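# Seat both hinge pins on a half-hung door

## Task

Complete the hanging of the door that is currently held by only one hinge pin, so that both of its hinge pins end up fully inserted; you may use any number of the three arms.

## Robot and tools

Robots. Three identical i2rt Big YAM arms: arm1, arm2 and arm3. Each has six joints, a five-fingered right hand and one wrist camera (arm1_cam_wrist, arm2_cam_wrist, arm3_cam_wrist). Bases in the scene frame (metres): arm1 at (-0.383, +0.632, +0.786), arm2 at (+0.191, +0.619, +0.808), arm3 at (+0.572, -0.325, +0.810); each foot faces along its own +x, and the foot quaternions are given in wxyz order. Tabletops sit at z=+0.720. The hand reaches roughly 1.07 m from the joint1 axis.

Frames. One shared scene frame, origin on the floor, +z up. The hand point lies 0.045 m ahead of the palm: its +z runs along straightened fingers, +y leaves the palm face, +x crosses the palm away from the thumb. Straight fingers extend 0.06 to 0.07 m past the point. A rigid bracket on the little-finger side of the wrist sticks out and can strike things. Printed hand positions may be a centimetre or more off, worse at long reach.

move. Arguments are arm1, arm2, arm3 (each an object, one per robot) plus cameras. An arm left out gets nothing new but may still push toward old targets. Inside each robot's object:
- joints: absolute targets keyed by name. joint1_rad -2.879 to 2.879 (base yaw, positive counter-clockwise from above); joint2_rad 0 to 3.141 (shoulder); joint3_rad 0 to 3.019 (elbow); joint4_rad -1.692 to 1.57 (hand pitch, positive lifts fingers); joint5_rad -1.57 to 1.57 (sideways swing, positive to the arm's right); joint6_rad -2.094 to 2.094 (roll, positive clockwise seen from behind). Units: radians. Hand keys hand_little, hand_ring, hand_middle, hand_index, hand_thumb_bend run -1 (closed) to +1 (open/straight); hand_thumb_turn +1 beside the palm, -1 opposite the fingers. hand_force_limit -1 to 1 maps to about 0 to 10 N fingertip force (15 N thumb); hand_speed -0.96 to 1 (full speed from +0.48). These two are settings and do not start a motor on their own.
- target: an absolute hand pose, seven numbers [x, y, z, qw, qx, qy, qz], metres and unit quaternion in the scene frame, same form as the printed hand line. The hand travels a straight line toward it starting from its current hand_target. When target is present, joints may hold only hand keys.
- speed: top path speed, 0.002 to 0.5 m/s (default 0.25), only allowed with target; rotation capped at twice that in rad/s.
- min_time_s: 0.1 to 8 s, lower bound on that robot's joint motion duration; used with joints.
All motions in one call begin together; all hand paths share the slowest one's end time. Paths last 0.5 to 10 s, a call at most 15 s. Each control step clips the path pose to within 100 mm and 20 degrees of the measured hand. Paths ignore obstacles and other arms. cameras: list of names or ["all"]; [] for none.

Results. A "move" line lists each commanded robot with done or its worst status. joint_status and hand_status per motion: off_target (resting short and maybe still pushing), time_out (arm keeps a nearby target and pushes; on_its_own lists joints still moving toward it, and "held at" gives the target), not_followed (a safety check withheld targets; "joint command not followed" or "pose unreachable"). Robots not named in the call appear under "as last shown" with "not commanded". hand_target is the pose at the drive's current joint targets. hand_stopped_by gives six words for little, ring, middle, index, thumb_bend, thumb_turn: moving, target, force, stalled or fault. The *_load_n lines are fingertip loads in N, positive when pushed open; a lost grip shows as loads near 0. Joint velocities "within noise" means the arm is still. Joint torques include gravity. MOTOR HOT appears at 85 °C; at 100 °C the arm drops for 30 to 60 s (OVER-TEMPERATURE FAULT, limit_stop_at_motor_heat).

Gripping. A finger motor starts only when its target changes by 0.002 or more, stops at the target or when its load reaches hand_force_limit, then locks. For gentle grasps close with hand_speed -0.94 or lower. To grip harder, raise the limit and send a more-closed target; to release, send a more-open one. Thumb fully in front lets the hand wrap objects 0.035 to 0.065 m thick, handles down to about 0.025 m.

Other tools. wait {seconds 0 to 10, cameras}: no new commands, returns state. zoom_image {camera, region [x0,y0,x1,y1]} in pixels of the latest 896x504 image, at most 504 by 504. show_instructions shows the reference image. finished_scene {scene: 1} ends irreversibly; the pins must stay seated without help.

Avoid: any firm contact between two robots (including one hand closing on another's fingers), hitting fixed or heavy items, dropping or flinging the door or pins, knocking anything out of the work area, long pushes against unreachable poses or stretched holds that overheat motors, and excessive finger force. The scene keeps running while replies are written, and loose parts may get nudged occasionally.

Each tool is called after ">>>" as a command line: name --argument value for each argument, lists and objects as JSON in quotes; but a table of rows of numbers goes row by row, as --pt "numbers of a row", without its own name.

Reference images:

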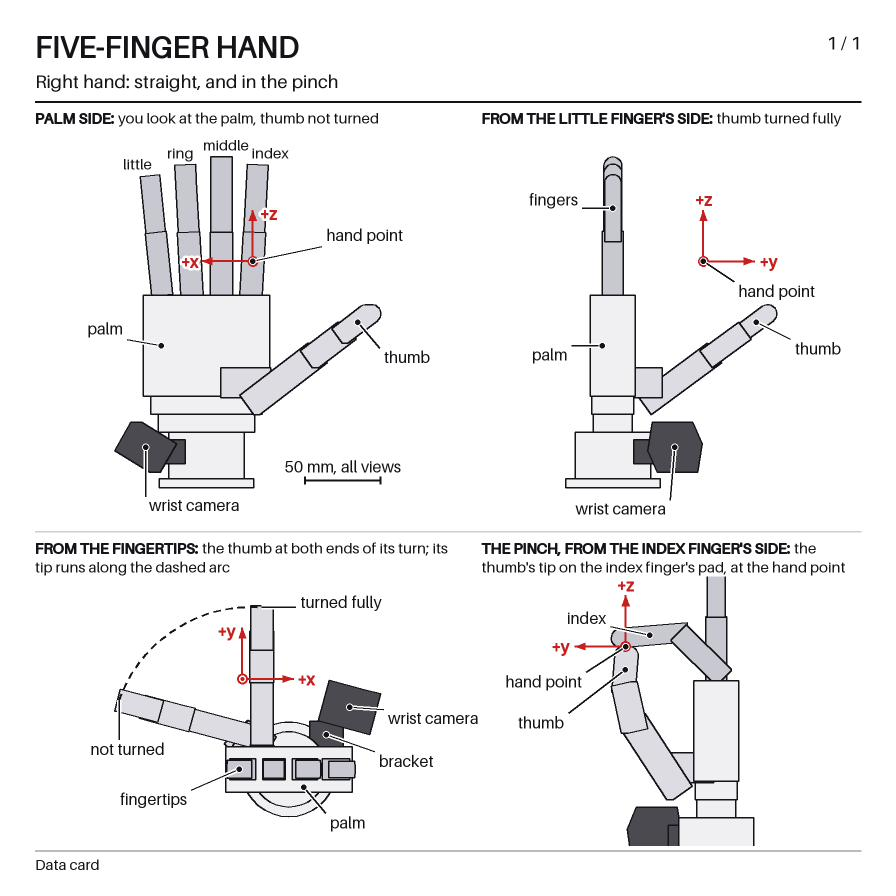

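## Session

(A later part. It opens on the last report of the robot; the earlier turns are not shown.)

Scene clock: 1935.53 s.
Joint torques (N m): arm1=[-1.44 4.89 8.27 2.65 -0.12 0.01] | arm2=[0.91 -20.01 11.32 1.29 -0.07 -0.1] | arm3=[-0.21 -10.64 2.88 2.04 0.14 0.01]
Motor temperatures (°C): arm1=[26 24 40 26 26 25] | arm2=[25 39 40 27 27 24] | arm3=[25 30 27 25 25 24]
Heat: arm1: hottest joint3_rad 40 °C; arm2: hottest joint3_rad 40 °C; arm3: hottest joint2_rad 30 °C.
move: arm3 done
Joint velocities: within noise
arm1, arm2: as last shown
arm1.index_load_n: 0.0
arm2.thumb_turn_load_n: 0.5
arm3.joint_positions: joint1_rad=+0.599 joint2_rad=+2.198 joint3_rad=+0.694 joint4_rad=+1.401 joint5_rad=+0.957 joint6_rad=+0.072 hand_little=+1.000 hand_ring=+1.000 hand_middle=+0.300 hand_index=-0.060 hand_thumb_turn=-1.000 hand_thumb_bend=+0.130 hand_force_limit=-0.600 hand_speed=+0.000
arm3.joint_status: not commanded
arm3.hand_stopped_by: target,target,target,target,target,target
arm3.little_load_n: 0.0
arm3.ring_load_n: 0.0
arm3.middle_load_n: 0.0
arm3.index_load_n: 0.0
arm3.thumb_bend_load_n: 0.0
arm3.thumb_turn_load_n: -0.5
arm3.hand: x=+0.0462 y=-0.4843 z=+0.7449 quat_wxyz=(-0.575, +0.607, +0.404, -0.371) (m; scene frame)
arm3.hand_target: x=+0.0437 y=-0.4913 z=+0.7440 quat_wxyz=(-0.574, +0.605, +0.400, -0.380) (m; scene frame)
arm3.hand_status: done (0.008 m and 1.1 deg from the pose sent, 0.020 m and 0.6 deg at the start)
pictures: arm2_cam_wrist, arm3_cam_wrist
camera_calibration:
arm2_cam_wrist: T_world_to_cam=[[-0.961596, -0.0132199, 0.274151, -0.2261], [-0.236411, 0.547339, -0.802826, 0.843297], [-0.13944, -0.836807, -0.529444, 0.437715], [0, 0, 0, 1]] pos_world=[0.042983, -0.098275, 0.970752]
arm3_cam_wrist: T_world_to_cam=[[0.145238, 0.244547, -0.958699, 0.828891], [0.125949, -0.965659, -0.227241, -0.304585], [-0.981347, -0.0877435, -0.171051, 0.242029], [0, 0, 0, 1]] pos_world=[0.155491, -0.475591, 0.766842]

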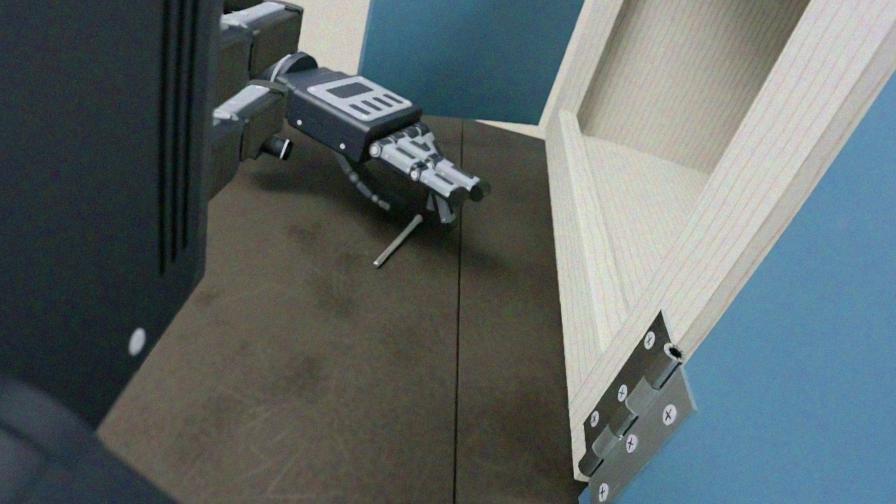

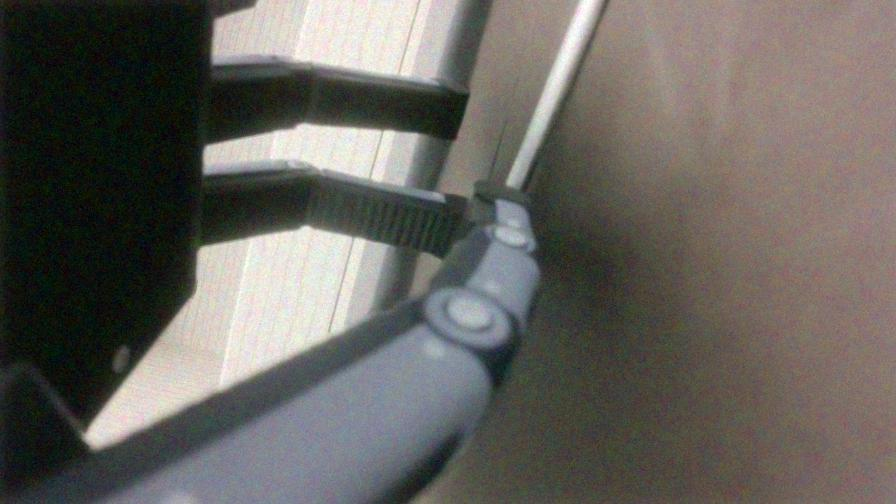

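>>> move --arm3 '{"target": [0.0435, -0.4915, 0.725, 0.574, -0.605, -0.400, 0.380], "speed": 0.05}'

>>> move --arm3 '{"joints": {"hand_index": -0.3, "hand_speed": -0.93, "hand_force_limit": -0.6}}' --cameras '["arm2_cam_wrist", "arm3_cam_wrist"]'

>>> zoom_image --camera "arm2_cam_wrist" --region '[360, 150, 480, 280]'

Scene clock: 1945.53 s.
Joint torques (N m): arm1=[-1.49 4.84 8.24 2.66 -0.12 0.01] | arm2=[0.91 -19.96 11.3 1.28 -0.07 -0.09] | arm3=[-0.32 -9.29 2.93 1.51 -0.09 0.01]
Motor temperatures (°C): arm1=[26 24 40 26 26 25] | arm2=[25 39 40 27 27 24] | arm3=[25 30 27 25 25 24]
Heat: arm1: hottest joint3_rad 40 °C; arm2: hottest joint3_rad 40 °C; arm3: hottest joint2_rad 30 °C.
move: arm3 off_target
Joint velocities: within noise
arm1, arm2: as last shown
arm2.index_load_n: 0.5
arm2.thumb_turn_load_n: 0.0
arm3.joint_positions: joint1_rad=+0.599 joint2_rad=+2.240 joint3_rad=+0.711 joint4_rad=+1.458 joint5_rad=+0.963 joint6_rad=+0.072 hand_little=+1.000 hand_ring=+1.000 hand_middle=+0.300 hand_index=-0.060 hand_thumb_turn=-1.000 hand_thumb_bend=+0.129 hand_force_limit=-0.600 hand_speed=+0.000
arm3.joint_status: not commanded
arm3.hand_stopped_by: target,target,target,target,target,target
arm3.little_load_n: 0.0
arm3.ring_load_n: 0.0
arm3.middle_load_n: 0.0
arm3.index_load_n: 0.0
arm3.thumb_bend_load_n: -3.0
arm3.thumb_turn_load_n: -1.5
arm3.hand: x=+0.0432 y=-0.4858 z=+0.7394 quat_wxyz=(-0.576, +0.608, +0.391, -0.382) (m; scene frame)
arm3.hand_target: x=+0.0440 y=-0.4912 z=+0.7253 quat_wxyz=(-0.574, +0.605, +0.400, -0.380) (m; scene frame)
arm3.hand_status: off_target (0.016 m and 1.1 deg from the pose sent, 0.021 m and 1.1 deg at the start)
pictures: none

Scene clock: 1946.87 s.
Joint torques (N m): arm1=[-1.44 4.89 8.25 2.65 -0.13 0.01] | arm2=[0.97 -20.01 11.29 1.28 -0.06 -0.09] | arm3=[-0.26 -9.41 2.59 1.5 -0.09 0.01]
Motor temperatures (°C): arm1=[26 24 40 26 26 25] | arm2=[25 39 40 27 27 24] | arm3=[25 30 27 25 25 24]
Heat: arm1: hottest joint3_rad 40 °C; arm2: hottest joint3_rad 40 °C; arm3: hottest joint2_rad 30 °C.
move: arm3 off_target
Joint velocities: within noise
arm1, arm2: as last shown
arm1.little_load_n: -0.5
arm2.index_load_n: 0.0
arm3.joint_positions: joint1_rad=+0.599 joint2_rad=+2.242 joint3_rad=+0.716 joint4_rad=+1.459 joint5_rad=+0.963 joint6_rad=+0.072 hand_little=+1.000 hand_ring=+1.000 hand_middle=+0.300 hand_index=-0.249 hand_thumb_turn=-1.000 hand_thumb_bend=+0.130 hand_force_limit=-0.600 hand_speed=-0.930
arm3.joint_status: hand_index off_target (ended at -0.249, target -0.300); the others done
arm3.hand_stopped_by: target,target,target,force,target,target
arm3.little_load_n: 0.0
arm3.ring_load_n: 0.0
arm3.middle_load_n: 0.0
arm3.index_load_n: 3.5
arm3.thumb_bend_load_n: -1.0
arm3.thumb_turn_load_n: 0.0
arm3.hand: x=+0.0415 y=-0.4868 z=+0.7399 quat_wxyz=(-0.576, +0.607, +0.390, -0.383) (m; scene frame)
arm3.hand_target: x=+0.0439 y=-0.4913 z=+0.7254 quat_wxyz=(-0.574, +0.605, +0.400, -0.380) (m; scene frame)
arm3.hand_status: not commanded
pictures: arm2_cam_wrist, arm3_cam_wrist
camera_calibration:
arm2_cam_wrist: T_world_to_cam=[[-0.961596, -0.0132199, 0.274151, -0.2261], [-0.236411, 0.547339, -0.802826, 0.843297], [-0.13944, -0.836807, -0.529444, 0.437715], [0, 0, 0, 1]] pos_world=[0.042983, -0.098275, 0.970752]
arm3_cam_wrist: T_world_to_cam=[[0.115996, 0.225947, -0.967209, 0.823941], [0.114482, -0.970334, -0.212947, -0.319941], [-0.98663, -0.0860267, -0.138422, 0.213199], [0, 0, 0, 1]] pos_world=[0.151402, -0.478276, 0.758304]

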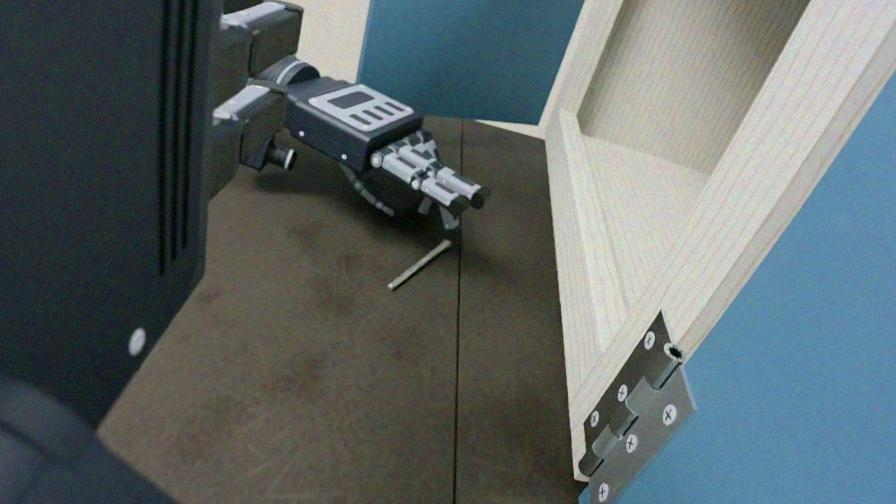

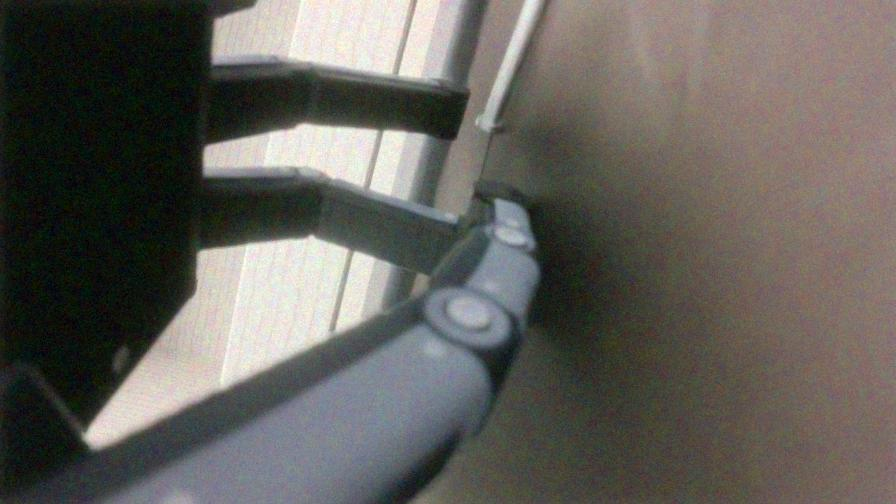

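Scaled by 3.877.

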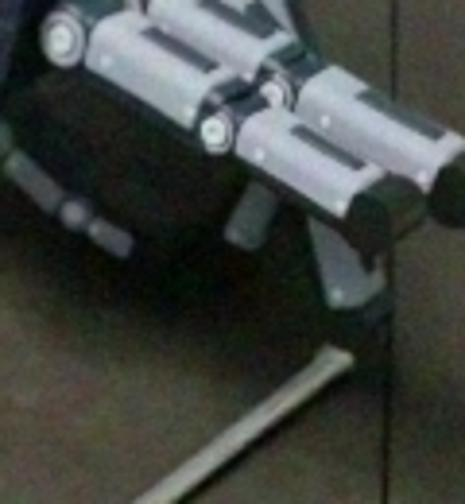

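>>> move --arm3 '{"target": [0.06, -0.47, 0.85, 0.574, -0.605, -0.400, 0.380], "speed": 0.15, "joints": {"hand_index": 0.6, "hand_middle": 1.0, "hand_thumb_bend": 0.9, "hand_speed": 0.3}}' --arm2 '{"target": [0.04, -0.10, 0.96, 0.5, 0.5, -0.5, 0.5], "speed": 0.15}' --cameras '["arm2_cam_wrist"]'

>>> zoom_image --camera "arm2_cam_wrist" --region '[360, 100, 520, 260]'

Scene clock: 2077.13 s.
Joint torques (N m): arm1=[-1.44 4.89 8.27 2.65 -0.12 0.01] | arm2=[-0.21 -17.55 7.24 2.41 -0.2 -0.09] | arm3=[-1.73 -10.34 3 0.91 -0.02 -0.02]
Motor temperatures (°C): arm1=[26 24 40 26 26 25] | arm2=[25 39 41 26 27 24] | arm3=[25 30 27 25 25 24]
Heat: arm1: hottest joint3_rad 40 °C; arm2: hottest joint3_rad 41 °C; arm3: hottest joint2_rad 30 °C.
move: arm2 off_target; arm3 done
Joint velocities: within noise
arm1: as last shown
arm1.little_load_n: 0.0
arm2.joint_positions: joint1_rad=-0.024 joint2_rad=+1.893 joint3_rad=+1.036 joint4_rad=+0.825 joint5_rad=-0.165 joint6_rad=-1.574 hand_little=+1.000 hand_ring=+1.000 hand_middle=+1.000 hand_index=+1.000 hand_thumb_turn=+1.000 hand_thumb_bend=+1.000 hand_force_limit=+0.000 hand_speed=+0.300
arm2.joint_status: not commanded
arm2.hand_stopped_by: target,target,target,target,target,target
arm2.little_load_n: 0.0
arm2.ring_load_n: 0.0
arm2.middle_load_n: 0.0
arm2.index_load_n: 0.0
arm2.thumb_bend_load_n: 0.0
arm2.thumb_turn_load_n: 0.0
arm2.hand: x=+0.0450 y=-0.0990 z=+0.9407 quat_wxyz=(+0.485, +0.507, -0.512, +0.495) (m; scene frame)
arm2.hand_target: x=+0.0401 y=-0.0998 z=+0.9599 quat_wxyz=(+0.500, +0.500, -0.500, +0.500) (m; scene frame)
arm2.hand_status: off_target (0.020 m and 2.4 deg from the pose sent, 0.107 m and 2.2 deg at the start)
arm3.joint_positions: joint1_rad=+0.594 joint2_rad=+1.831 joint3_rad=+0.581 joint4_rad=+1.183 joint5_rad=+0.937 joint6_rad=+0.070 hand_little=+1.000 hand_ring=+1.000 hand_middle=+1.000 hand_index=+0.600 hand_thumb_turn=-1.000 hand_thumb_bend=+0.900 hand_force_limit=-0.600 hand_speed=+0.300
arm3.joint_status: all done
arm3.hand_stopped_by: target,target,target,target,target,target
arm3.little_load_n: 0.0
arm3.ring_load_n: 0.0
arm3.middle_load_n: 0.0
arm3.index_load_n: 0.0
arm3.thumb_bend_load_n: 0.0
arm3.thumb_turn_load_n: 0.0
arm3.hand: x=+0.0587 y=-0.4770 z=+0.8522 quat_wxyz=(-0.572, +0.604, +0.397, -0.388) (m; scene frame)
arm3.hand_target: x=+0.0601 y=-0.4701 z=+0.8500 quat_wxyz=(-0.574, +0.605, +0.400, -0.380) (m; scene frame)
arm3.hand_status: done (0.008 m and 1.0 deg from the pose sent, 0.113 m and 1.3 deg at the start)
pictures: arm2_cam_wrist
camera_calibration:
arm2_cam_wrist: T_world_to_cam=[[-0.961663, -0.0223597, 0.273319, -0.216034], [-0.240515, 0.547569, -0.801449, 0.815748], [-0.131741, -0.836462, -0.531955, 0.536934], [0, 0, 0, 1]] pos_world=[0.0591845, -0.00238395, 0.998451]

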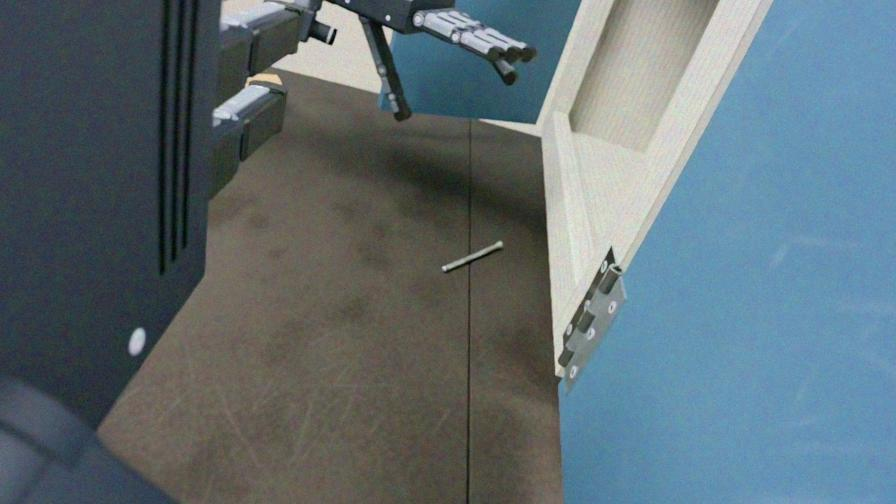

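Scaled by 3.150.

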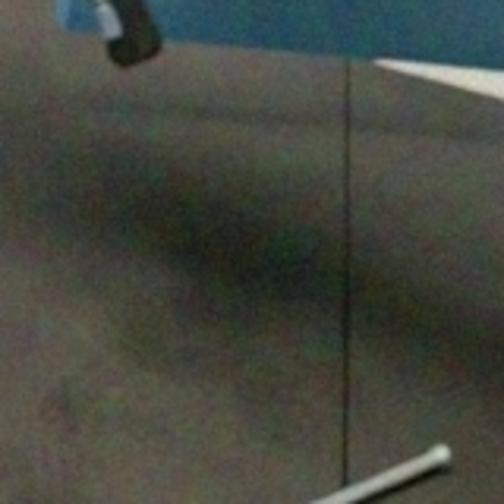

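>>> move --arm3 '{"target": [0.02, -0.39, 0.85, -0.1816, 0.3666, 0.8177, -0.4050], "speed": 0.2}' --cameras '["arm2_cam_wrist", "arm3_cam_wrist"]'

Scene clock: 2108.87 s.
Joint torques (N m): arm1=[-1.44 4.89 8.25 2.65 -0.12 0.01] | arm2=[-0.15 -17.55 7.27 2.43 -0.19 -0.09] | arm3=[-1.61 -10.17 10.13 0.69 -0.4 -0.07]
Motor temperatures (°C): arm1=[26 24 40 26 26 25] | arm2=[25 37 37 27 27 24] | arm3=[25 30 28 25 25 24]
Heat: arm1: hottest joint3_rad 40 °C; arm2: hottest joint2_rad 37 °C; arm3: hottest joint2_rad 30 °C.
move: arm3 off_target
Joint velocities: within noise
arm1.joint_positions: joint1_rad=+0.341 joint2_rad=+0.633 joint3_rad=+1.483 joint4_rad=-1.120 joint5_rad=+0.125 joint6_rad=-1.102 hand_little=+1.000 hand_ring=+1.000 hand_middle=+1.000 hand_index=+1.000 hand_thumb_turn=+1.000 hand_thumb_bend=+1.000 hand_force_limit=+0.000 hand_speed=-0.800
arm1.joint_status: not commanded
arm1.hand_stopped_by: target,target,target,target,target,target
arm1.little_load_n: 0.0
arm1.ring_load_n: 0.0
arm1.middle_load_n: 0.0
arm1.index_load_n: 0.0
arm1.thumb_bend_load_n: 0.0
arm1.thumb_turn_load_n: 0.0
arm1.hand: x=-0.3319 y=+0.3842 z=+1.3607 quat_wxyz=(+0.238, +0.532, -0.590, +0.559) (m; scene frame)
arm1.hand_target: x=-0.3302 y=+0.3853 z=+1.3736 quat_wxyz=(+0.239, +0.526, -0.580, +0.574) (m; scene frame)
arm1.hand_status: not commanded
arm2: as last shown
arm3.joint_positions: joint1_rad=-0.016 joint2_rad=+1.670 joint3_rad=+0.977 joint4_rad=-0.148 joint5_rad=-0.605 joint6_rad=-0.551 hand_little=+1.000 hand_ring=+1.000 hand_middle=+1.000 hand_index=+0.600 hand_thumb_turn=-1.000 hand_thumb_bend=+0.900 hand_force_limit=-0.600 hand_speed=+0.300
arm3.joint_status: not commanded
arm3.hand_stopped_by: target,target,target,target,target,target
arm3.little_load_n: -0.5
arm3.ring_load_n: 0.0
arm3.middle_load_n: 0.0
arm3.index_load_n: 0.0
arm3.thumb_bend_load_n: 0.0
arm3.thumb_turn_load_n: 0.0
arm3.hand: x=+0.0380 y=-0.3960 z=+0.8436 quat_wxyz=(-0.173, +0.370, +0.819, -0.404) (m; scene frame)
arm3.hand_target: x=+0.0207 y=-0.3898 z=+0.8502 quat_wxyz=(-0.182, +0.367, +0.818, -0.405) (m; scene frame)
arm3.hand_status: off_target (0.020 m and 1.1 deg from the pose sent, 0.095 m and 72.4 deg at the start)
pictures: arm2_cam_wrist, arm3_cam_wrist
camera_calibration:
arm2_cam_wrist: T_world_to_cam=[[-0.961663, -0.0223597, 0.273319, -0.216034], [-0.240515, 0.547569, -0.801449, 0.815748], [-0.131741, -0.836462, -0.531955, 0.536934], [0, 0, 0, 1]] pos_world=[0.0591845, -0.00238395, 0.998451]
arm3_cam_wrist: T_world_to_cam=[[0.254939, 0.573049, -0.778858, 0.877313], [0.95648, -0.267701, 0.116116, -0.240637], [-0.141961, -0.774565, -0.616358, 0.330348], [0, 0, 0, 1]] pos_world=[0.0533997, -0.311287, 0.914856]

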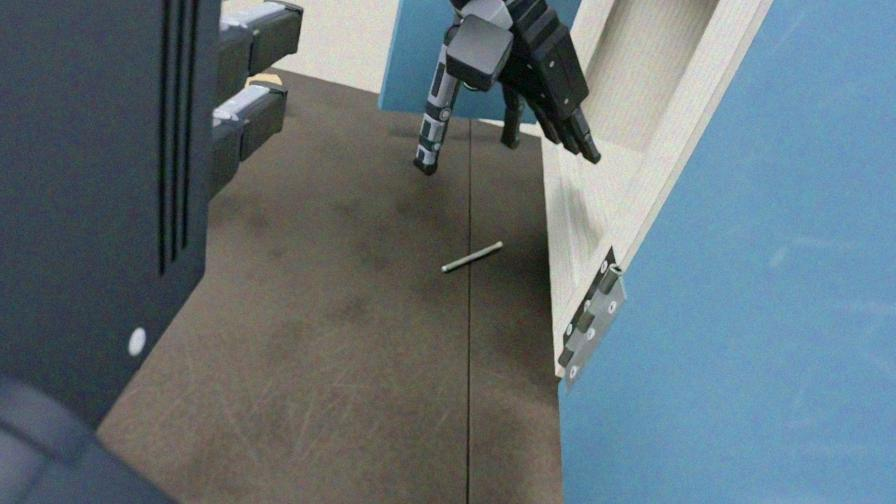

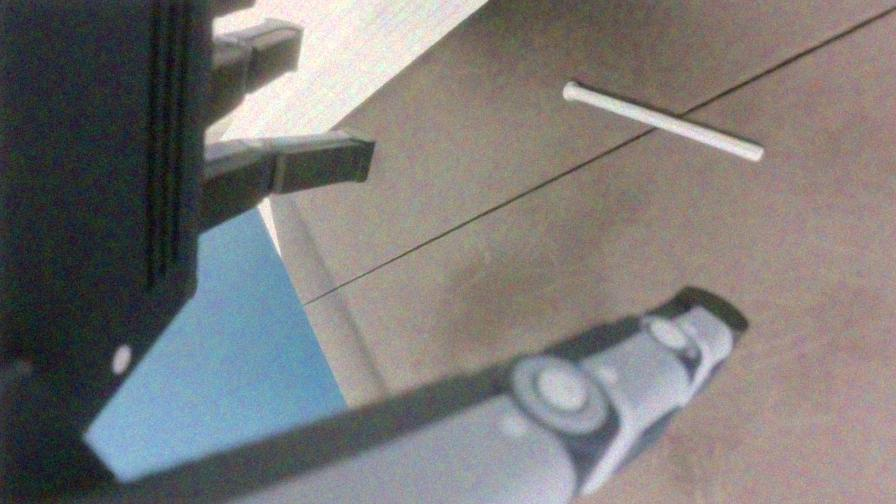

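>>> move --arm3 '{"target": [-0.010, -0.383, 0.805, -0.1703, 0.3685, 0.8296, -0.3833], "speed": 0.1}' --cameras '["arm2_cam_wrist", "arm3_cam_wrist"]'

>>> zoom_image --camera "arm2_cam_wrist" --region '[380, 120, 560, 300]'

Scene clock: 2161.17 s.
Joint torques (N m): arm1=[-1.44 4.84 8.27 2.65 -0.13 0.01] | arm2=[-0.15 -17.67 7.25 2.4 -0.2 -0.1] | arm3=[-1.2 -10.64 9.4 0.53 -0.12 -0.08]
Motor temperatures (°C): arm1=[26 24 41 26 26 25] | arm2=[25 36 35 27 27 24] | arm3=[25 30 33 25 25 24]
Heat: arm1: hottest joint3_rad 41 °C; arm2: hottest joint2_rad 36 °C; arm3: hottest joint3_rad 33 °C.
move: arm3 off_target
Joint velocities: within noise
arm1, arm2: as last shown
arm1.ring_load_n: 0.5
arm3.joint_positions: joint1_rad=-0.019 joint2_rad=+1.806 joint3_rad=+1.082 joint4_rad=-0.149 joint5_rad=-0.587 joint6_rad=-0.584 hand_little=+1.000 hand_ring=+1.000 hand_middle=+1.000 hand_index=+0.600 hand_thumb_turn=-1.000 hand_thumb_bend=+0.900 hand_force_limit=-0.600 hand_speed=+0.300
arm3.joint_status: not commanded
arm3.hand_stopped_by: target,target,target,target,target,target
arm3.little_load_n: 0.0
arm3.ring_load_n: 0.0
arm3.middle_load_n: 0.0
arm3.index_load_n: 0.0
arm3.thumb_bend_load_n: 0.0
arm3.thumb_turn_load_n: 0.0
arm3.hand: x=+0.0018 y=-0.3870 z=+0.8115 quat_wxyz=(-0.171, +0.368, +0.827, -0.388) (m; scene frame)
arm3.hand_target: x=-0.0094 y=-0.3829 z=+0.8052 quat_wxyz=(-0.171, +0.369, +0.829, -0.384) (m; scene frame)
arm3.hand_status: off_target (0.014 m and 0.7 deg from the pose sent, 0.063 m and 2.7 deg at the start)
pictures: arm2_cam_wrist, arm3_cam_wrist
camera_calibration:
arm2_cam_wrist: T_world_to_cam=[[-0.961663, -0.0223597, 0.273319, -0.216034], [-0.240515, 0.547569, -0.801449, 0.815748], [-0.131741, -0.836462, -0.531955, 0.536934], [0, 0, 0, 1]] pos_world=[0.0591845, -0.00238395, 0.998451]
arm3_cam_wrist: T_world_to_cam=[[0.263265, 0.598431, -0.756685, 0.848312], [0.956172, -0.266065, 0.122251, -0.204215], [-0.128168, -0.755705, -0.642249, 0.340742], [0, 0, 0, 1]] pos_world=[0.0156062, -0.30449, 0.885711]

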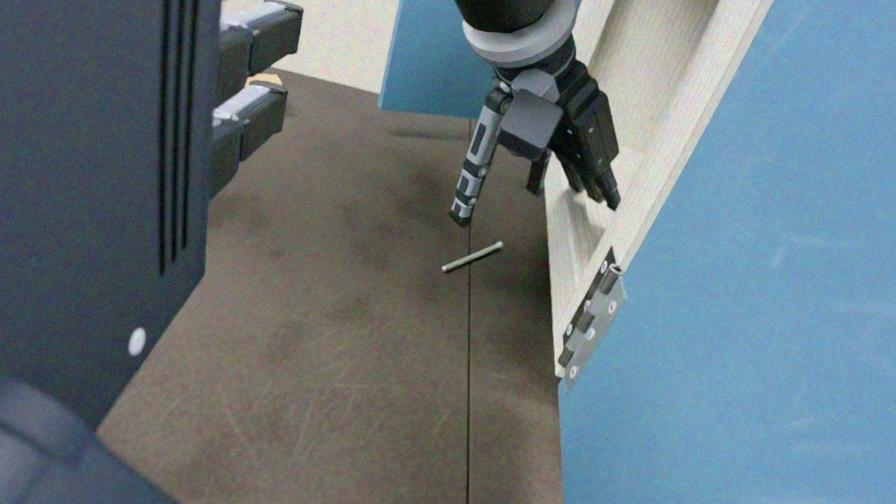

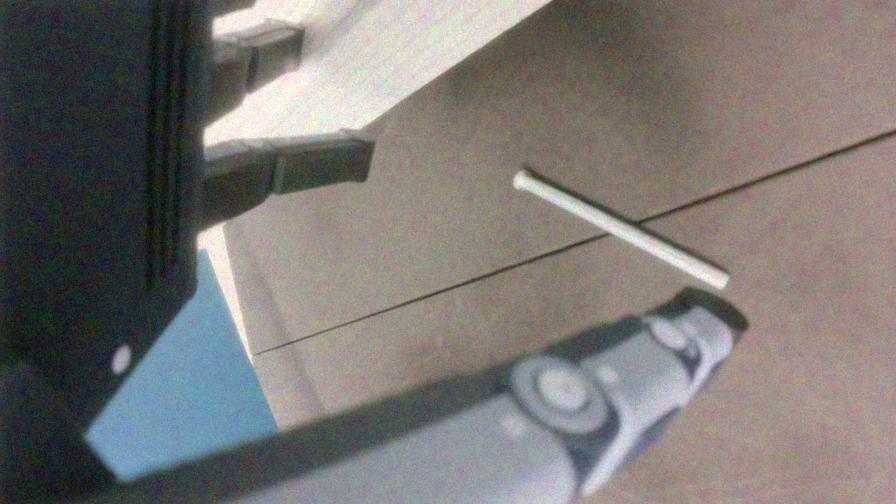

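Scaled by 2.800.

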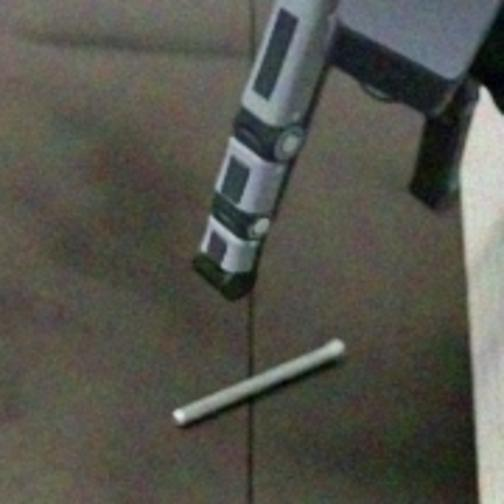

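>>> move --arm3 '{"target": [-0.0085, -0.389, 0.785, -0.1703, 0.3685, 0.8296, -0.3833], "speed": 0.06}' --cameras '["arm2_cam_wrist", "arm3_cam_wrist"]'

Scene clock: 2202.33 s.
Joint torques (N m): arm1=[-1.44 4.84 8.24 2.65 -0.12 0] | arm2=[-0.21 -17.49 7.24 2.43 -0.2 -0.09] | arm3=[-0.38 -9.23 7.76 1.62 0.31 0.02]
Motor temperatures (°C): arm1=[26 24 41 26 26 25] | arm2=[25 36 35 27 27 24] | arm3=[25 30 32 25 25 24]
Heat: arm1: hottest joint3_rad 41 °C; arm2: hottest joint2_rad 36 °C; arm3: hottest joint3_rad 32 °C.
move: arm3 off_target
Joint velocities: within noise
arm1, arm2: as last shown
arm1.little_load_n: -0.5
arm1.ring_load_n: 0.0
arm3.joint_positions: joint1_rad=-0.019 joint2_rad=+1.816 joint3_rad=+1.082 joint4_rad=-0.122 joint5_rad=-0.591 joint6_rad=-0.584 hand_little=+1.000 hand_ring=+1.000 hand_middle=+1.000 hand_index=+0.600 hand_thumb_turn=-1.000 hand_thumb_bend=+0.900 hand_force_limit=-0.600 hand_speed=+0.300
arm3.joint_status: not commanded
arm3.hand_stopped_by: target,target,target,target,target,target
arm3.little_load_n: 0.0
arm3.ring_load_n: 0.0
arm3.middle_load_n: 0.5
arm3.index_load_n: 0.0
arm3.thumb_bend_load_n: 0.0
arm3.thumb_turn_load_n: 0.0
arm3.hand: x=-0.0029 y=-0.3874 z=+0.8091 quat_wxyz=(-0.178, +0.364, +0.826, -0.393) (m; scene frame)
arm3.hand_target: x=-0.0070 y=-0.3888 z=+0.7855 quat_wxyz=(-0.170, +0.368, +0.830, -0.383) (m; scene frame)
arm3.hand_status: off_target (0.025 m and 1.5 deg from the pose sent, 0.028 m and 0.7 deg at the start)
pictures: arm2_cam_wrist, arm3_cam_wrist
camera_calibration:
arm2_cam_wrist: T_world_to_cam=[[-0.961663, -0.0223597, 0.273319, -0.216034], [-0.240515, 0.547569, -0.801449, 0.815748], [-0.131741, -0.836462, -0.531955, 0.536934], [0, 0, 0, 1]] pos_world=[0.0591845, -0.00238395, 0.998451]
arm3_cam_wrist: T_world_to_cam=[[0.248164, 0.597769, -0.762291, 0.852103], [0.958956, -0.263026, 0.10593, -0.185178], [-0.137181, -0.757291, -0.638508, 0.334587], [0, 0, 0, 1]] pos_world=[0.0120151, -0.304688, 0.882802]

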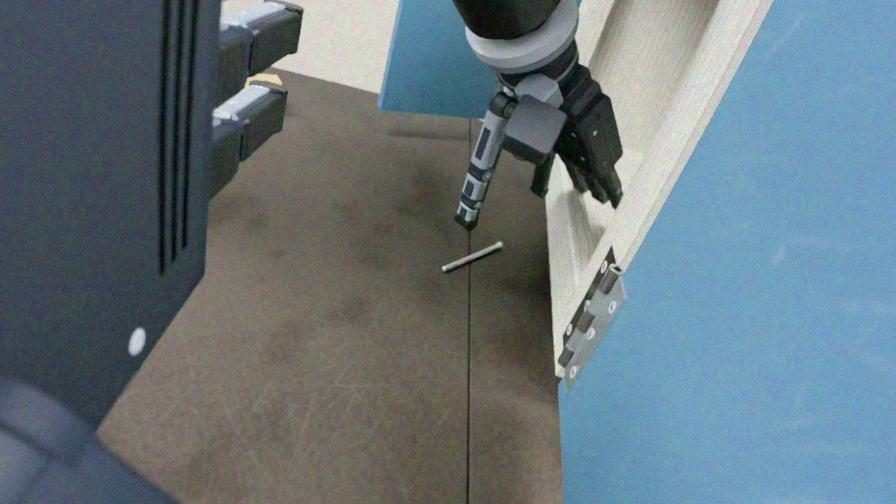

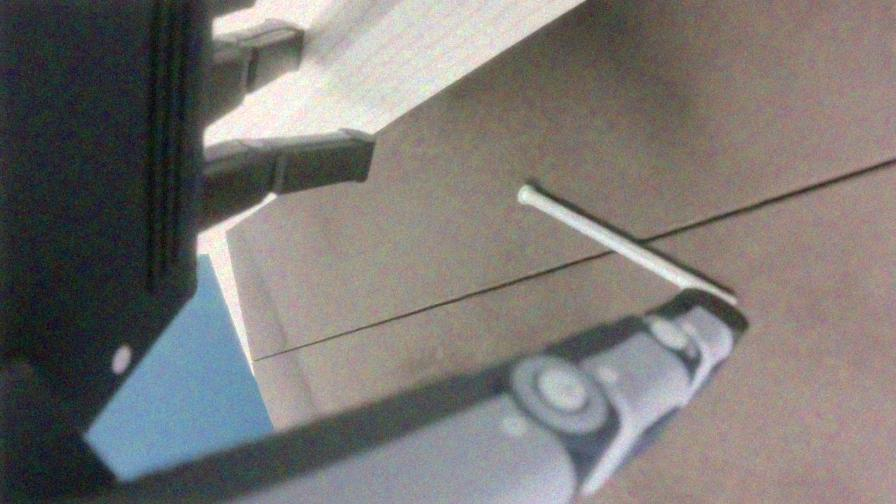

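>>> move --arm3 '{"target": [-0.0100, -0.391, 0.768, -0.1703, 0.3685, 0.8296, -0.3833], "speed": 0.06}' --cameras '["arm2_cam_wrist", "arm3_cam_wrist"]'

Scene clock: 2209.17 s.
Joint torques (N m): arm1=[-1.44 4.84 8.25 2.66 -0.13 0.01] | arm2=[-0.26 -17.49 7.27 2.4 -0.2 -0.09] | arm3=[-0.21 -8.88 7.12 0.84 0.33 0.03]
Motor temperatures (°C): arm1=[26 24 41 26 26 25] | arm2=[25 36 35 27 27 24] | arm3=[25 30 32 25 25 24]
Heat: arm1: hottest joint3_rad 41 °C; arm2: hottest joint2_rad 36 °C; arm3: hottest joint3_rad 32 °C.
move: arm3 off_target
Joint velocities: within noise
arm1, arm2: as last shown
arm1.little_load_n: 0.0
arm3.joint_positions: joint1_rad=-0.017 joint2_rad=+1.841 joint3_rad=+1.084 joint4_rad=-0.060 joint5_rad=-0.589 joint6_rad=-0.582 hand_little=+1.000 hand_ring=+1.000 hand_middle=+1.000 hand_index=+0.600 hand_thumb_turn=-1.000 hand_thumb_bend=+0.900 hand_force_limit=-0.600 hand_speed=+0.300
arm3.joint_status: not commanded
arm3.hand_stopped_by: target,target,target,target,target,target
arm3.little_load_n: 0.0
arm3.ring_load_n: 0.0
arm3.middle_load_n: 0.5
arm3.index_load_n: 0.0
arm3.thumb_bend_load_n: 0.0
arm3.thumb_turn_load_n: 0.0
arm3.hand: x=-0.0140 y=-0.3875 z=+0.8027 quat_wxyz=(-0.194, +0.356, +0.823, -0.398) (m; scene frame)
arm3.hand_target: x=-0.0077 y=-0.3908 z=+0.7694 quat_wxyz=(-0.170, +0.368, +0.830, -0.383) (m; scene frame)
arm3.hand_status: off_target (0.035 m and 3.6 deg from the pose sent, 0.042 m and 1.5 deg at the start)
pictures: arm2_cam_wrist, arm3_cam_wrist
camera_calibration:
arm2_cam_wrist: T_world_to_cam=[[-0.961663, -0.0223597, 0.273319, -0.216034], [-0.240515, 0.547569, -0.801449, 0.815748], [-0.131741, -0.836462, -0.531955, 0.536934], [0, 0, 0, 1]] pos_world=[0.0591845, -0.00238395, 0.998451]
arm3_cam_wrist: T_world_to_cam=[[0.219642, 0.599882, -0.76935, 0.856204], [0.962098, -0.263847, 0.0689417, -0.144474], [-0.161634, -0.755332, -0.635097, 0.326548], [0, 0, 0, 1]] pos_world=[0.00372109, -0.305089, 0.87607]

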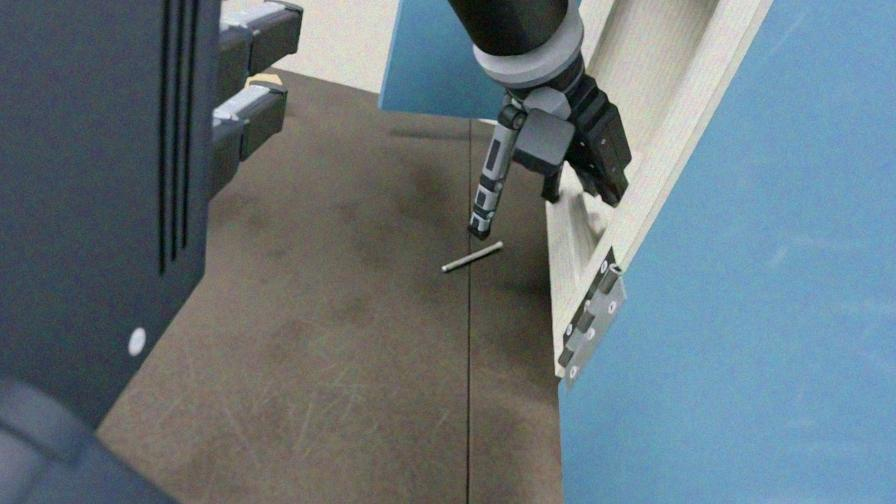

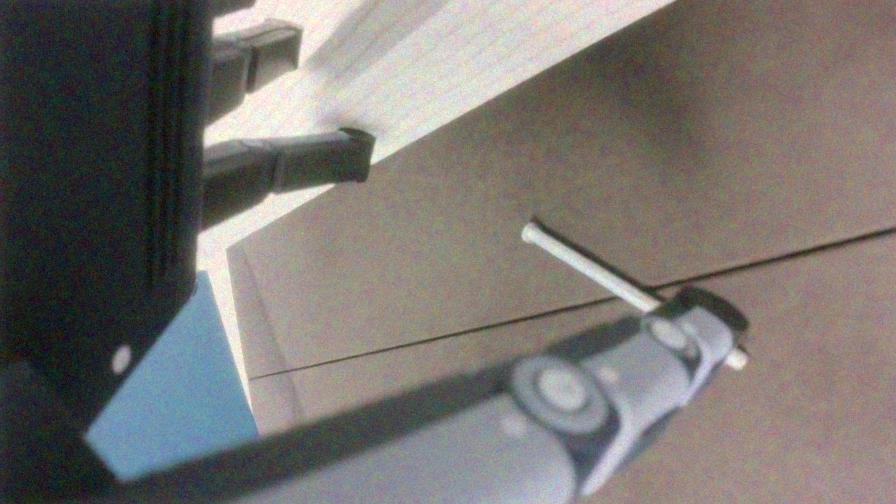

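>>> move --arm3 '{"target": [-0.008, -0.389, 0.825, -0.1703, 0.3685, 0.8296, -0.3833], "speed": 0.08}' --cameras '[]'

>>> move --arm3 '{"joints": {"hand_middle": 0.3, "hand_ring": 0.1, "hand_little": 0.0}}' --cameras '["arm2_cam_wrist", "arm3_cam_wrist"]'

Scene clock: 2270.50 s.
Joint torques (N m): arm1=[-1.49 4.84 8.27 2.65 -0.12 0.01] | arm2=[-0.15 -17.49 7.27 2.41 -0.2 -0.09] | arm3=[-0.5 -14.04 8.32 0.2 -0.17 0.01]
Motor temperatures (°C): arm1=[26 24 41 26 26 25] | arm2=[25 36 34 27 27 24] | arm3=[25 29 32 25 25 24]
Heat: arm1: hottest joint3_rad 41 °C; arm2: hottest joint2_rad 36 °C; arm3: hottest joint3_rad 32 °C.
move: arm3 off_target
Joint velocities: within noise
arm1, arm2: as last shown
arm3.joint_positions: joint1_rad=-0.017 joint2_rad=+1.811 joint3_rad=+1.104 joint4_rad=-0.181 joint5_rad=-0.578 joint6_rad=-0.582 hand_little=+1.000 hand_ring=+1.000 hand_middle=+1.000 hand_index=+0.600 hand_thumb_turn=-1.000 hand_thumb_bend=+0.900 hand_force_limit=-0.600 hand_speed=+0.300
arm3.joint_status: not commanded
arm3.hand_stopped_by: target,target,target,target,target,target
arm3.little_load_n: 0.0
arm3.ring_load_n: 0.0
arm3.middle_load_n: 0.5
arm3.index_load_n: 0.0
arm3.thumb_bend_load_n: 0.0
arm3.thumb_turn_load_n: 0.0
arm3.hand: x=-0.0011 y=-0.3868 z=+0.8133 quat_wxyz=(-0.166, +0.373, +0.829, -0.383) (m; scene frame)
arm3.hand_target: x=-0.0079 y=-0.3891 z=+0.8251 quat_wxyz=(-0.171, +0.368, +0.829, -0.384) (m; scene frame)
arm3.hand_status: off_target (0.014 m and 0.7 deg from the pose sent, 0.023 m and 3.6 deg at the start)
pictures: none
No camera images: "cameras" was empty.

Scene clock: 2271.27 s.
Joint torques (N m): arm1=[-1.44 4.84 8.25 2.63 -0.13 0.01] | arm2=[-0.15 -17.49 7.27 2.4 -0.2 -0.09] | arm3=[-0.79 -13.1 7.49 0.53 -0.21 0.01]
Motor temperatures (°C): arm1=[26 24 41 26 26 25] | arm2=[25 36 34 27 27 24] | arm3=[25 29 32 25 25 24]
Heat: arm1: hottest joint3_rad 41 °C; arm2: hottest joint2_rad 36 °C; arm3: hottest joint3_rad 32 °C.
move: arm3 off_target
Joint velocities: within noise
arm1, arm2: as last shown
arm2.thumb_bend_load_n: 0.5
arm3.joint_positions: joint1_rad=-0.013 joint2_rad=+1.797 joint3_rad=+1.117 joint4_rad=-0.189 joint5_rad=-0.576 joint6_rad=-0.582 hand_little=+0.000 hand_ring=+0.658 hand_middle=+0.913 hand_index=+0.600 hand_thumb_turn=-1.000 hand_thumb_bend=+0.900 hand_force_limit=-0.600 hand_speed=+0.300
arm3.joint_status: hand_ring off_target (ended at +0.658, target +0.100); hand_middle off_target (ended at +0.913, target +0.300); the others done
arm3.hand_stopped_by: target,force,force,target,target,target
arm3.little_load_n: 0.0
arm3.ring_load_n: 0.5
arm3.middle_load_n: 0.0
arm3.index_load_n: 0.0
arm3.thumb_bend_load_n: 0.0
arm3.thumb_turn_load_n: 0.0
arm3.hand: x=-0.0067 y=-0.3883 z=+0.8249 quat_wxyz=(-0.174, +0.368, +0.828, -0.386) (m; scene frame)
arm3.hand_target: x=-0.0079 y=-0.3889 z=+0.8250 quat_wxyz=(-0.171, +0.369, +0.829, -0.383) (m; scene frame)
arm3.hand_status: not commanded
pictures: arm2_cam_wrist, arm3_cam_wrist
camera_calibration:
arm2_cam_wrist: T_world_to_cam=[[-0.961663, -0.0223597, 0.273319, -0.216034], [-0.240515, 0.547569, -0.801449, 0.815748], [-0.131741, -0.836462, -0.531955, 0.536934], [0, 0, 0, 1]] pos_world=[0.0591845, -0.00238395, 0.998451]
arm3_cam_wrist: T_world_to_cam=[[0.262849, 0.603436, -0.752845, 0.860199], [0.955975, -0.268394, 0.118642, -0.196042], [-0.130467, -0.750886, -0.647417, 0.353314], [0, 0, 0, 1]] pos_world=[0.00740383, -0.306393, 0.899597]

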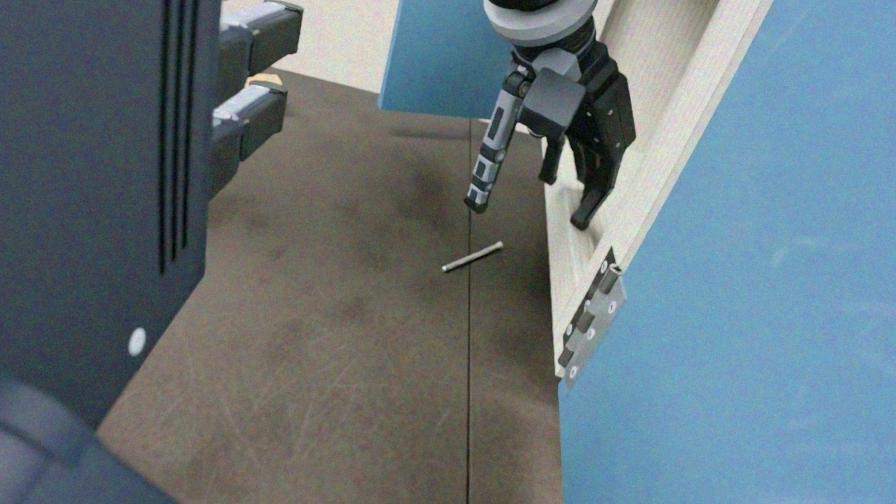

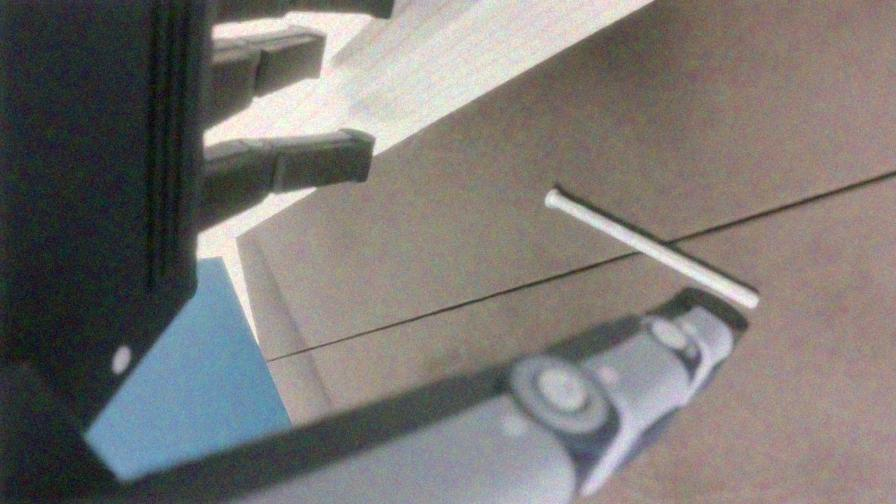

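>>> move --arm3 '{"joints": {"hand_force_limit": 0.0, "hand_speed": -0.5, "hand_middle": 0.29, "hand_ring": 0.09, "hand_little": 0.0}}' --cameras '["arm3_cam_wrist"]'

>>> move --arm3 '{"target": [-0.0080, -0.389, 0.790, -0.1703, 0.3685, 0.8296, -0.3833], "speed": 0.08}' --cameras '["arm2_cam_wrist", "arm3_cam_wrist"]'

Scene clock: 2280.17 s.
Joint torques (N m): arm1=[-1.44 4.89 8.28 2.65 -0.12 0.01] | arm2=[-0.21 -17.55 7.25 2.43 -0.2 -0.09] | arm3=[-0.91 -12.4 7.36 0.54 0.14 0.01]
Motor temperatures (°C): arm1=[26 24 41 26 26 25] | arm2=[25 36 34 27 27 24] | arm3=[25 30 32 25 25 24]
Heat: arm1: hottest joint3_rad 41 °C; arm2: hottest joint2_rad 36 °C; arm3: hottest joint3_rad 32 °C.
move: arm3 off_target
Joint velocities: within noise
arm1, arm2: as last shown
arm1.thumb_bend_load_n: -0.5
arm2.thumb_bend_load_n: 0.0
arm3.joint_positions: joint1_rad=-0.011 joint2_rad=+1.790 joint3_rad=+1.119 joint4_rad=-0.189 joint5_rad=-0.586 joint6_rad=-0.582 hand_little=+0.000 hand_ring=+0.090 hand_middle=+0.550 hand_index=+0.600 hand_thumb_turn=-1.000 hand_thumb_bend=+0.900 hand_force_limit=+0.000 hand_speed=-0.500
arm3.joint_status: hand_middle off_target (ended at +0.550, target +0.290); the others done
arm3.hand_stopped_by: target,target,force,target,target,target
arm3.little_load_n: 0.0
arm3.ring_load_n: 0.0
arm3.middle_load_n: 2.5
arm3.index_load_n: 0.0
arm3.thumb_bend_load_n: 0.0
arm3.thumb_turn_load_n: 0.0
arm3.hand: x=-0.0078 y=-0.3908 z=+0.8304 quat_wxyz=(-0.175, +0.363, +0.827, -0.391) (m; scene frame)
arm3.hand_target: x=-0.0078 y=-0.3890 z=+0.8250 quat_wxyz=(-0.170, +0.369, +0.829, -0.383) (m; scene frame)
arm3.hand_status: not commanded
pictures: arm3_cam_wrist
camera_calibration:
arm3_cam_wrist: T_world_to_cam=[[0.250795, 0.600231, -0.759489, 0.870282], [0.959188, -0.259939, 0.111307, -0.186838], [-0.13061, -0.756409, -0.640927, 0.347367], [0, 0, 0, 1]] pos_world=[0.00632005, -0.308185, 0.904403]

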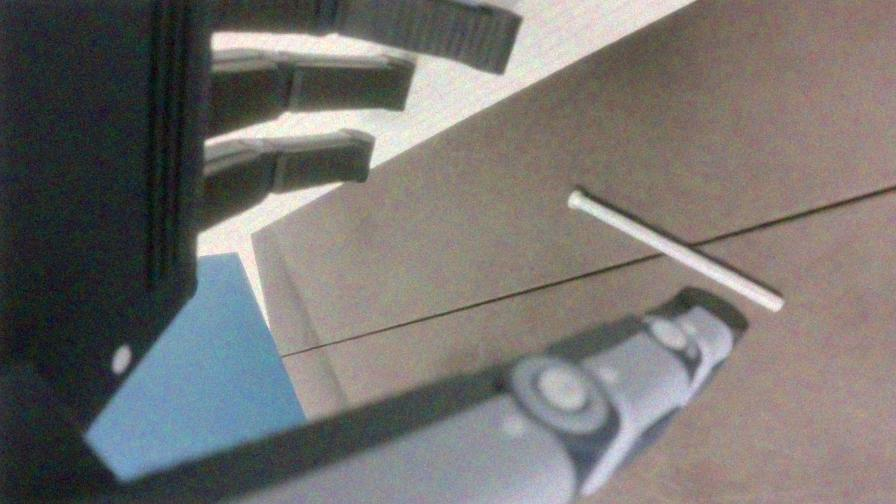

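Scene clock: 2281.13 s.
Joint torques (N m): arm1=[-1.44 4.89 8.25 2.63 -0.12 0] | arm2=[-0.15 -17.55 7.25 2.43 -0.2 -0.09] | arm3=[-0.91 -9.17 5.49 1.72 0.27 -0.02]
Motor temperatures (°C): arm1=[26 24 41 26 26 25] | arm2=[25 36 34 27 27 24] | arm3=[25 30 32 25 25 24]
Heat: arm1: hottest joint3_rad 41 °C; arm2: hottest joint2_rad 36 °C; arm3: hottest joint3_rad 32 °C.
move: arm3 off_target
Joint velocities: within noise
arm1: as last shown
arm1.ring_load_n: -0.5
arm1.thumb_bend_load_n: 0.0
arm2.joint_positions: joint1_rad=-0.024 joint2_rad=+1.893 joint3_rad=+1.036 joint4_rad=+0.825 joint5_rad=-0.165 joint6_rad=-1.574 hand_little=+1.000 hand_ring=+1.000 hand_middle=+1.000 hand_index=+1.000 hand_thumb_turn=+1.000 hand_thumb_bend=+1.000 hand_force_limit=+0.000 hand_speed=+0.300
arm2.joint_status: not commanded
arm2.hand_stopped_by: target,target,target,target,target,target
arm2.little_load_n: 0.0
arm2.ring_load_n: 0.0
arm2.middle_load_n: 0.0
arm2.index_load_n: 0.0
arm2.thumb_bend_load_n: 0.0
arm2.thumb_turn_load_n: -0.5
arm2.hand: x=+0.0450 y=-0.0990 z=+0.9407 quat_wxyz=(+0.485, +0.507, -0.512, +0.495) (m; scene frame)
arm2.hand_target: x=+0.0401 y=-0.0998 z=+0.9599 quat_wxyz=(+0.500, +0.500, -0.500, +0.500) (m; scene frame)
arm2.hand_status: not commanded
arm3.joint_positions: joint1_rad=-0.011 joint2_rad=+1.800 joint3_rad=+1.115 joint4_rad=-0.138 joint5_rad=-0.590 joint6_rad=-0.581 hand_little=+0.000 hand_ring=+0.090 hand_middle=+0.550 hand_index=+0.600 hand_thumb_turn=-1.000 hand_thumb_bend=+0.900 hand_force_limit=+0.000 hand_speed=-0.500
arm3.joint_status: not commanded
arm3.hand_stopped_by: target,target,force,target,target,target
arm3.little_load_n: 0.0
arm3.ring_load_n: 0.0
arm3.middle_load_n: -1.0
arm3.index_load_n: 0.0
arm3.thumb_bend_load_n: 0.5
arm3.thumb_turn_load_n: 0.0
arm3.hand: x=-0.0160 y=-0.3909 z=+0.8289 quat_wxyz=(-0.189, +0.356, +0.824, -0.398) (m; scene frame)
arm3.hand_target: x=-0.0058 y=-0.3889 z=+0.7918 quat_wxyz=(-0.170, +0.368, +0.830, -0.383) (m; scene frame)
arm3.hand_status: off_target (0.040 m and 3.2 deg from the pose sent, 0.040 m and 1.2 deg at the start)
pictures: arm2_cam_wrist, arm3_cam_wrist
camera_calibration:
arm2_cam_wrist: T_world_to_cam=[[-0.961663, -0.0223597, 0.273319, -0.216034], [-0.240515, 0.547569, -0.801449, 0.815748], [-0.131741, -0.836462, -0.531955, 0.536934], [0, 0, 0, 1]] pos_world=[0.0591845, -0.00238395, 0.998451]
arm3_cam_wrist: T_world_to_cam=[[0.22232, 0.599533, -0.768853, 0.878324], [0.962931, -0.258582, 0.0768037, -0.149692], [-0.152765, -0.757427, -0.634797, 0.339448], [0, 0, 0, 1]] pos_world=[0.000729265, -0.308184, 0.902279]

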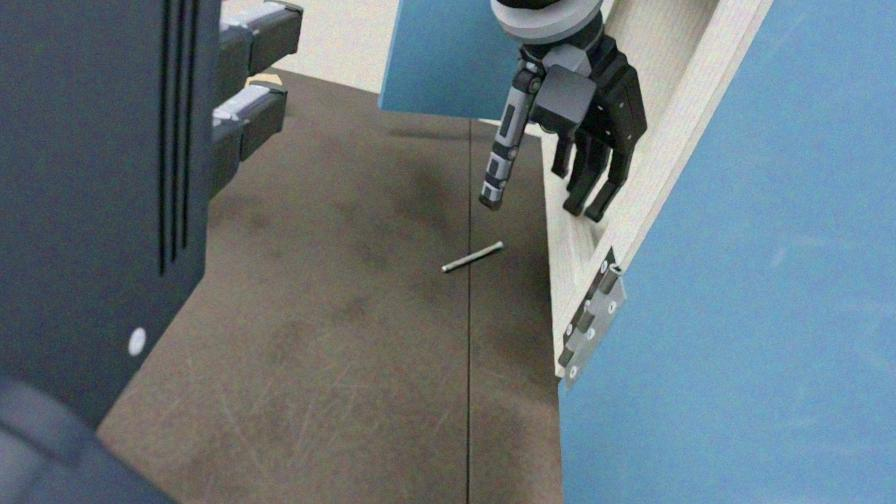

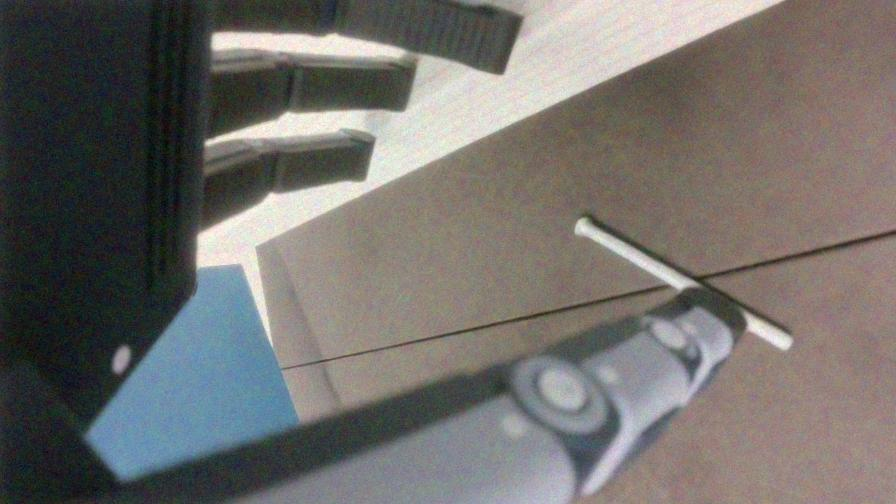

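>>> zoom_image --camera "arm2_cam_wrist" --region '[420, 60, 680, 300]'

Scaled by 1.938.

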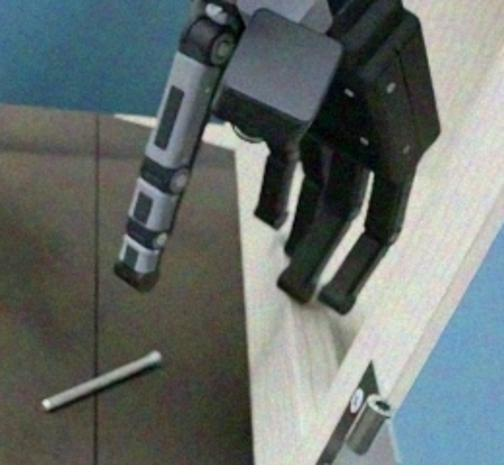

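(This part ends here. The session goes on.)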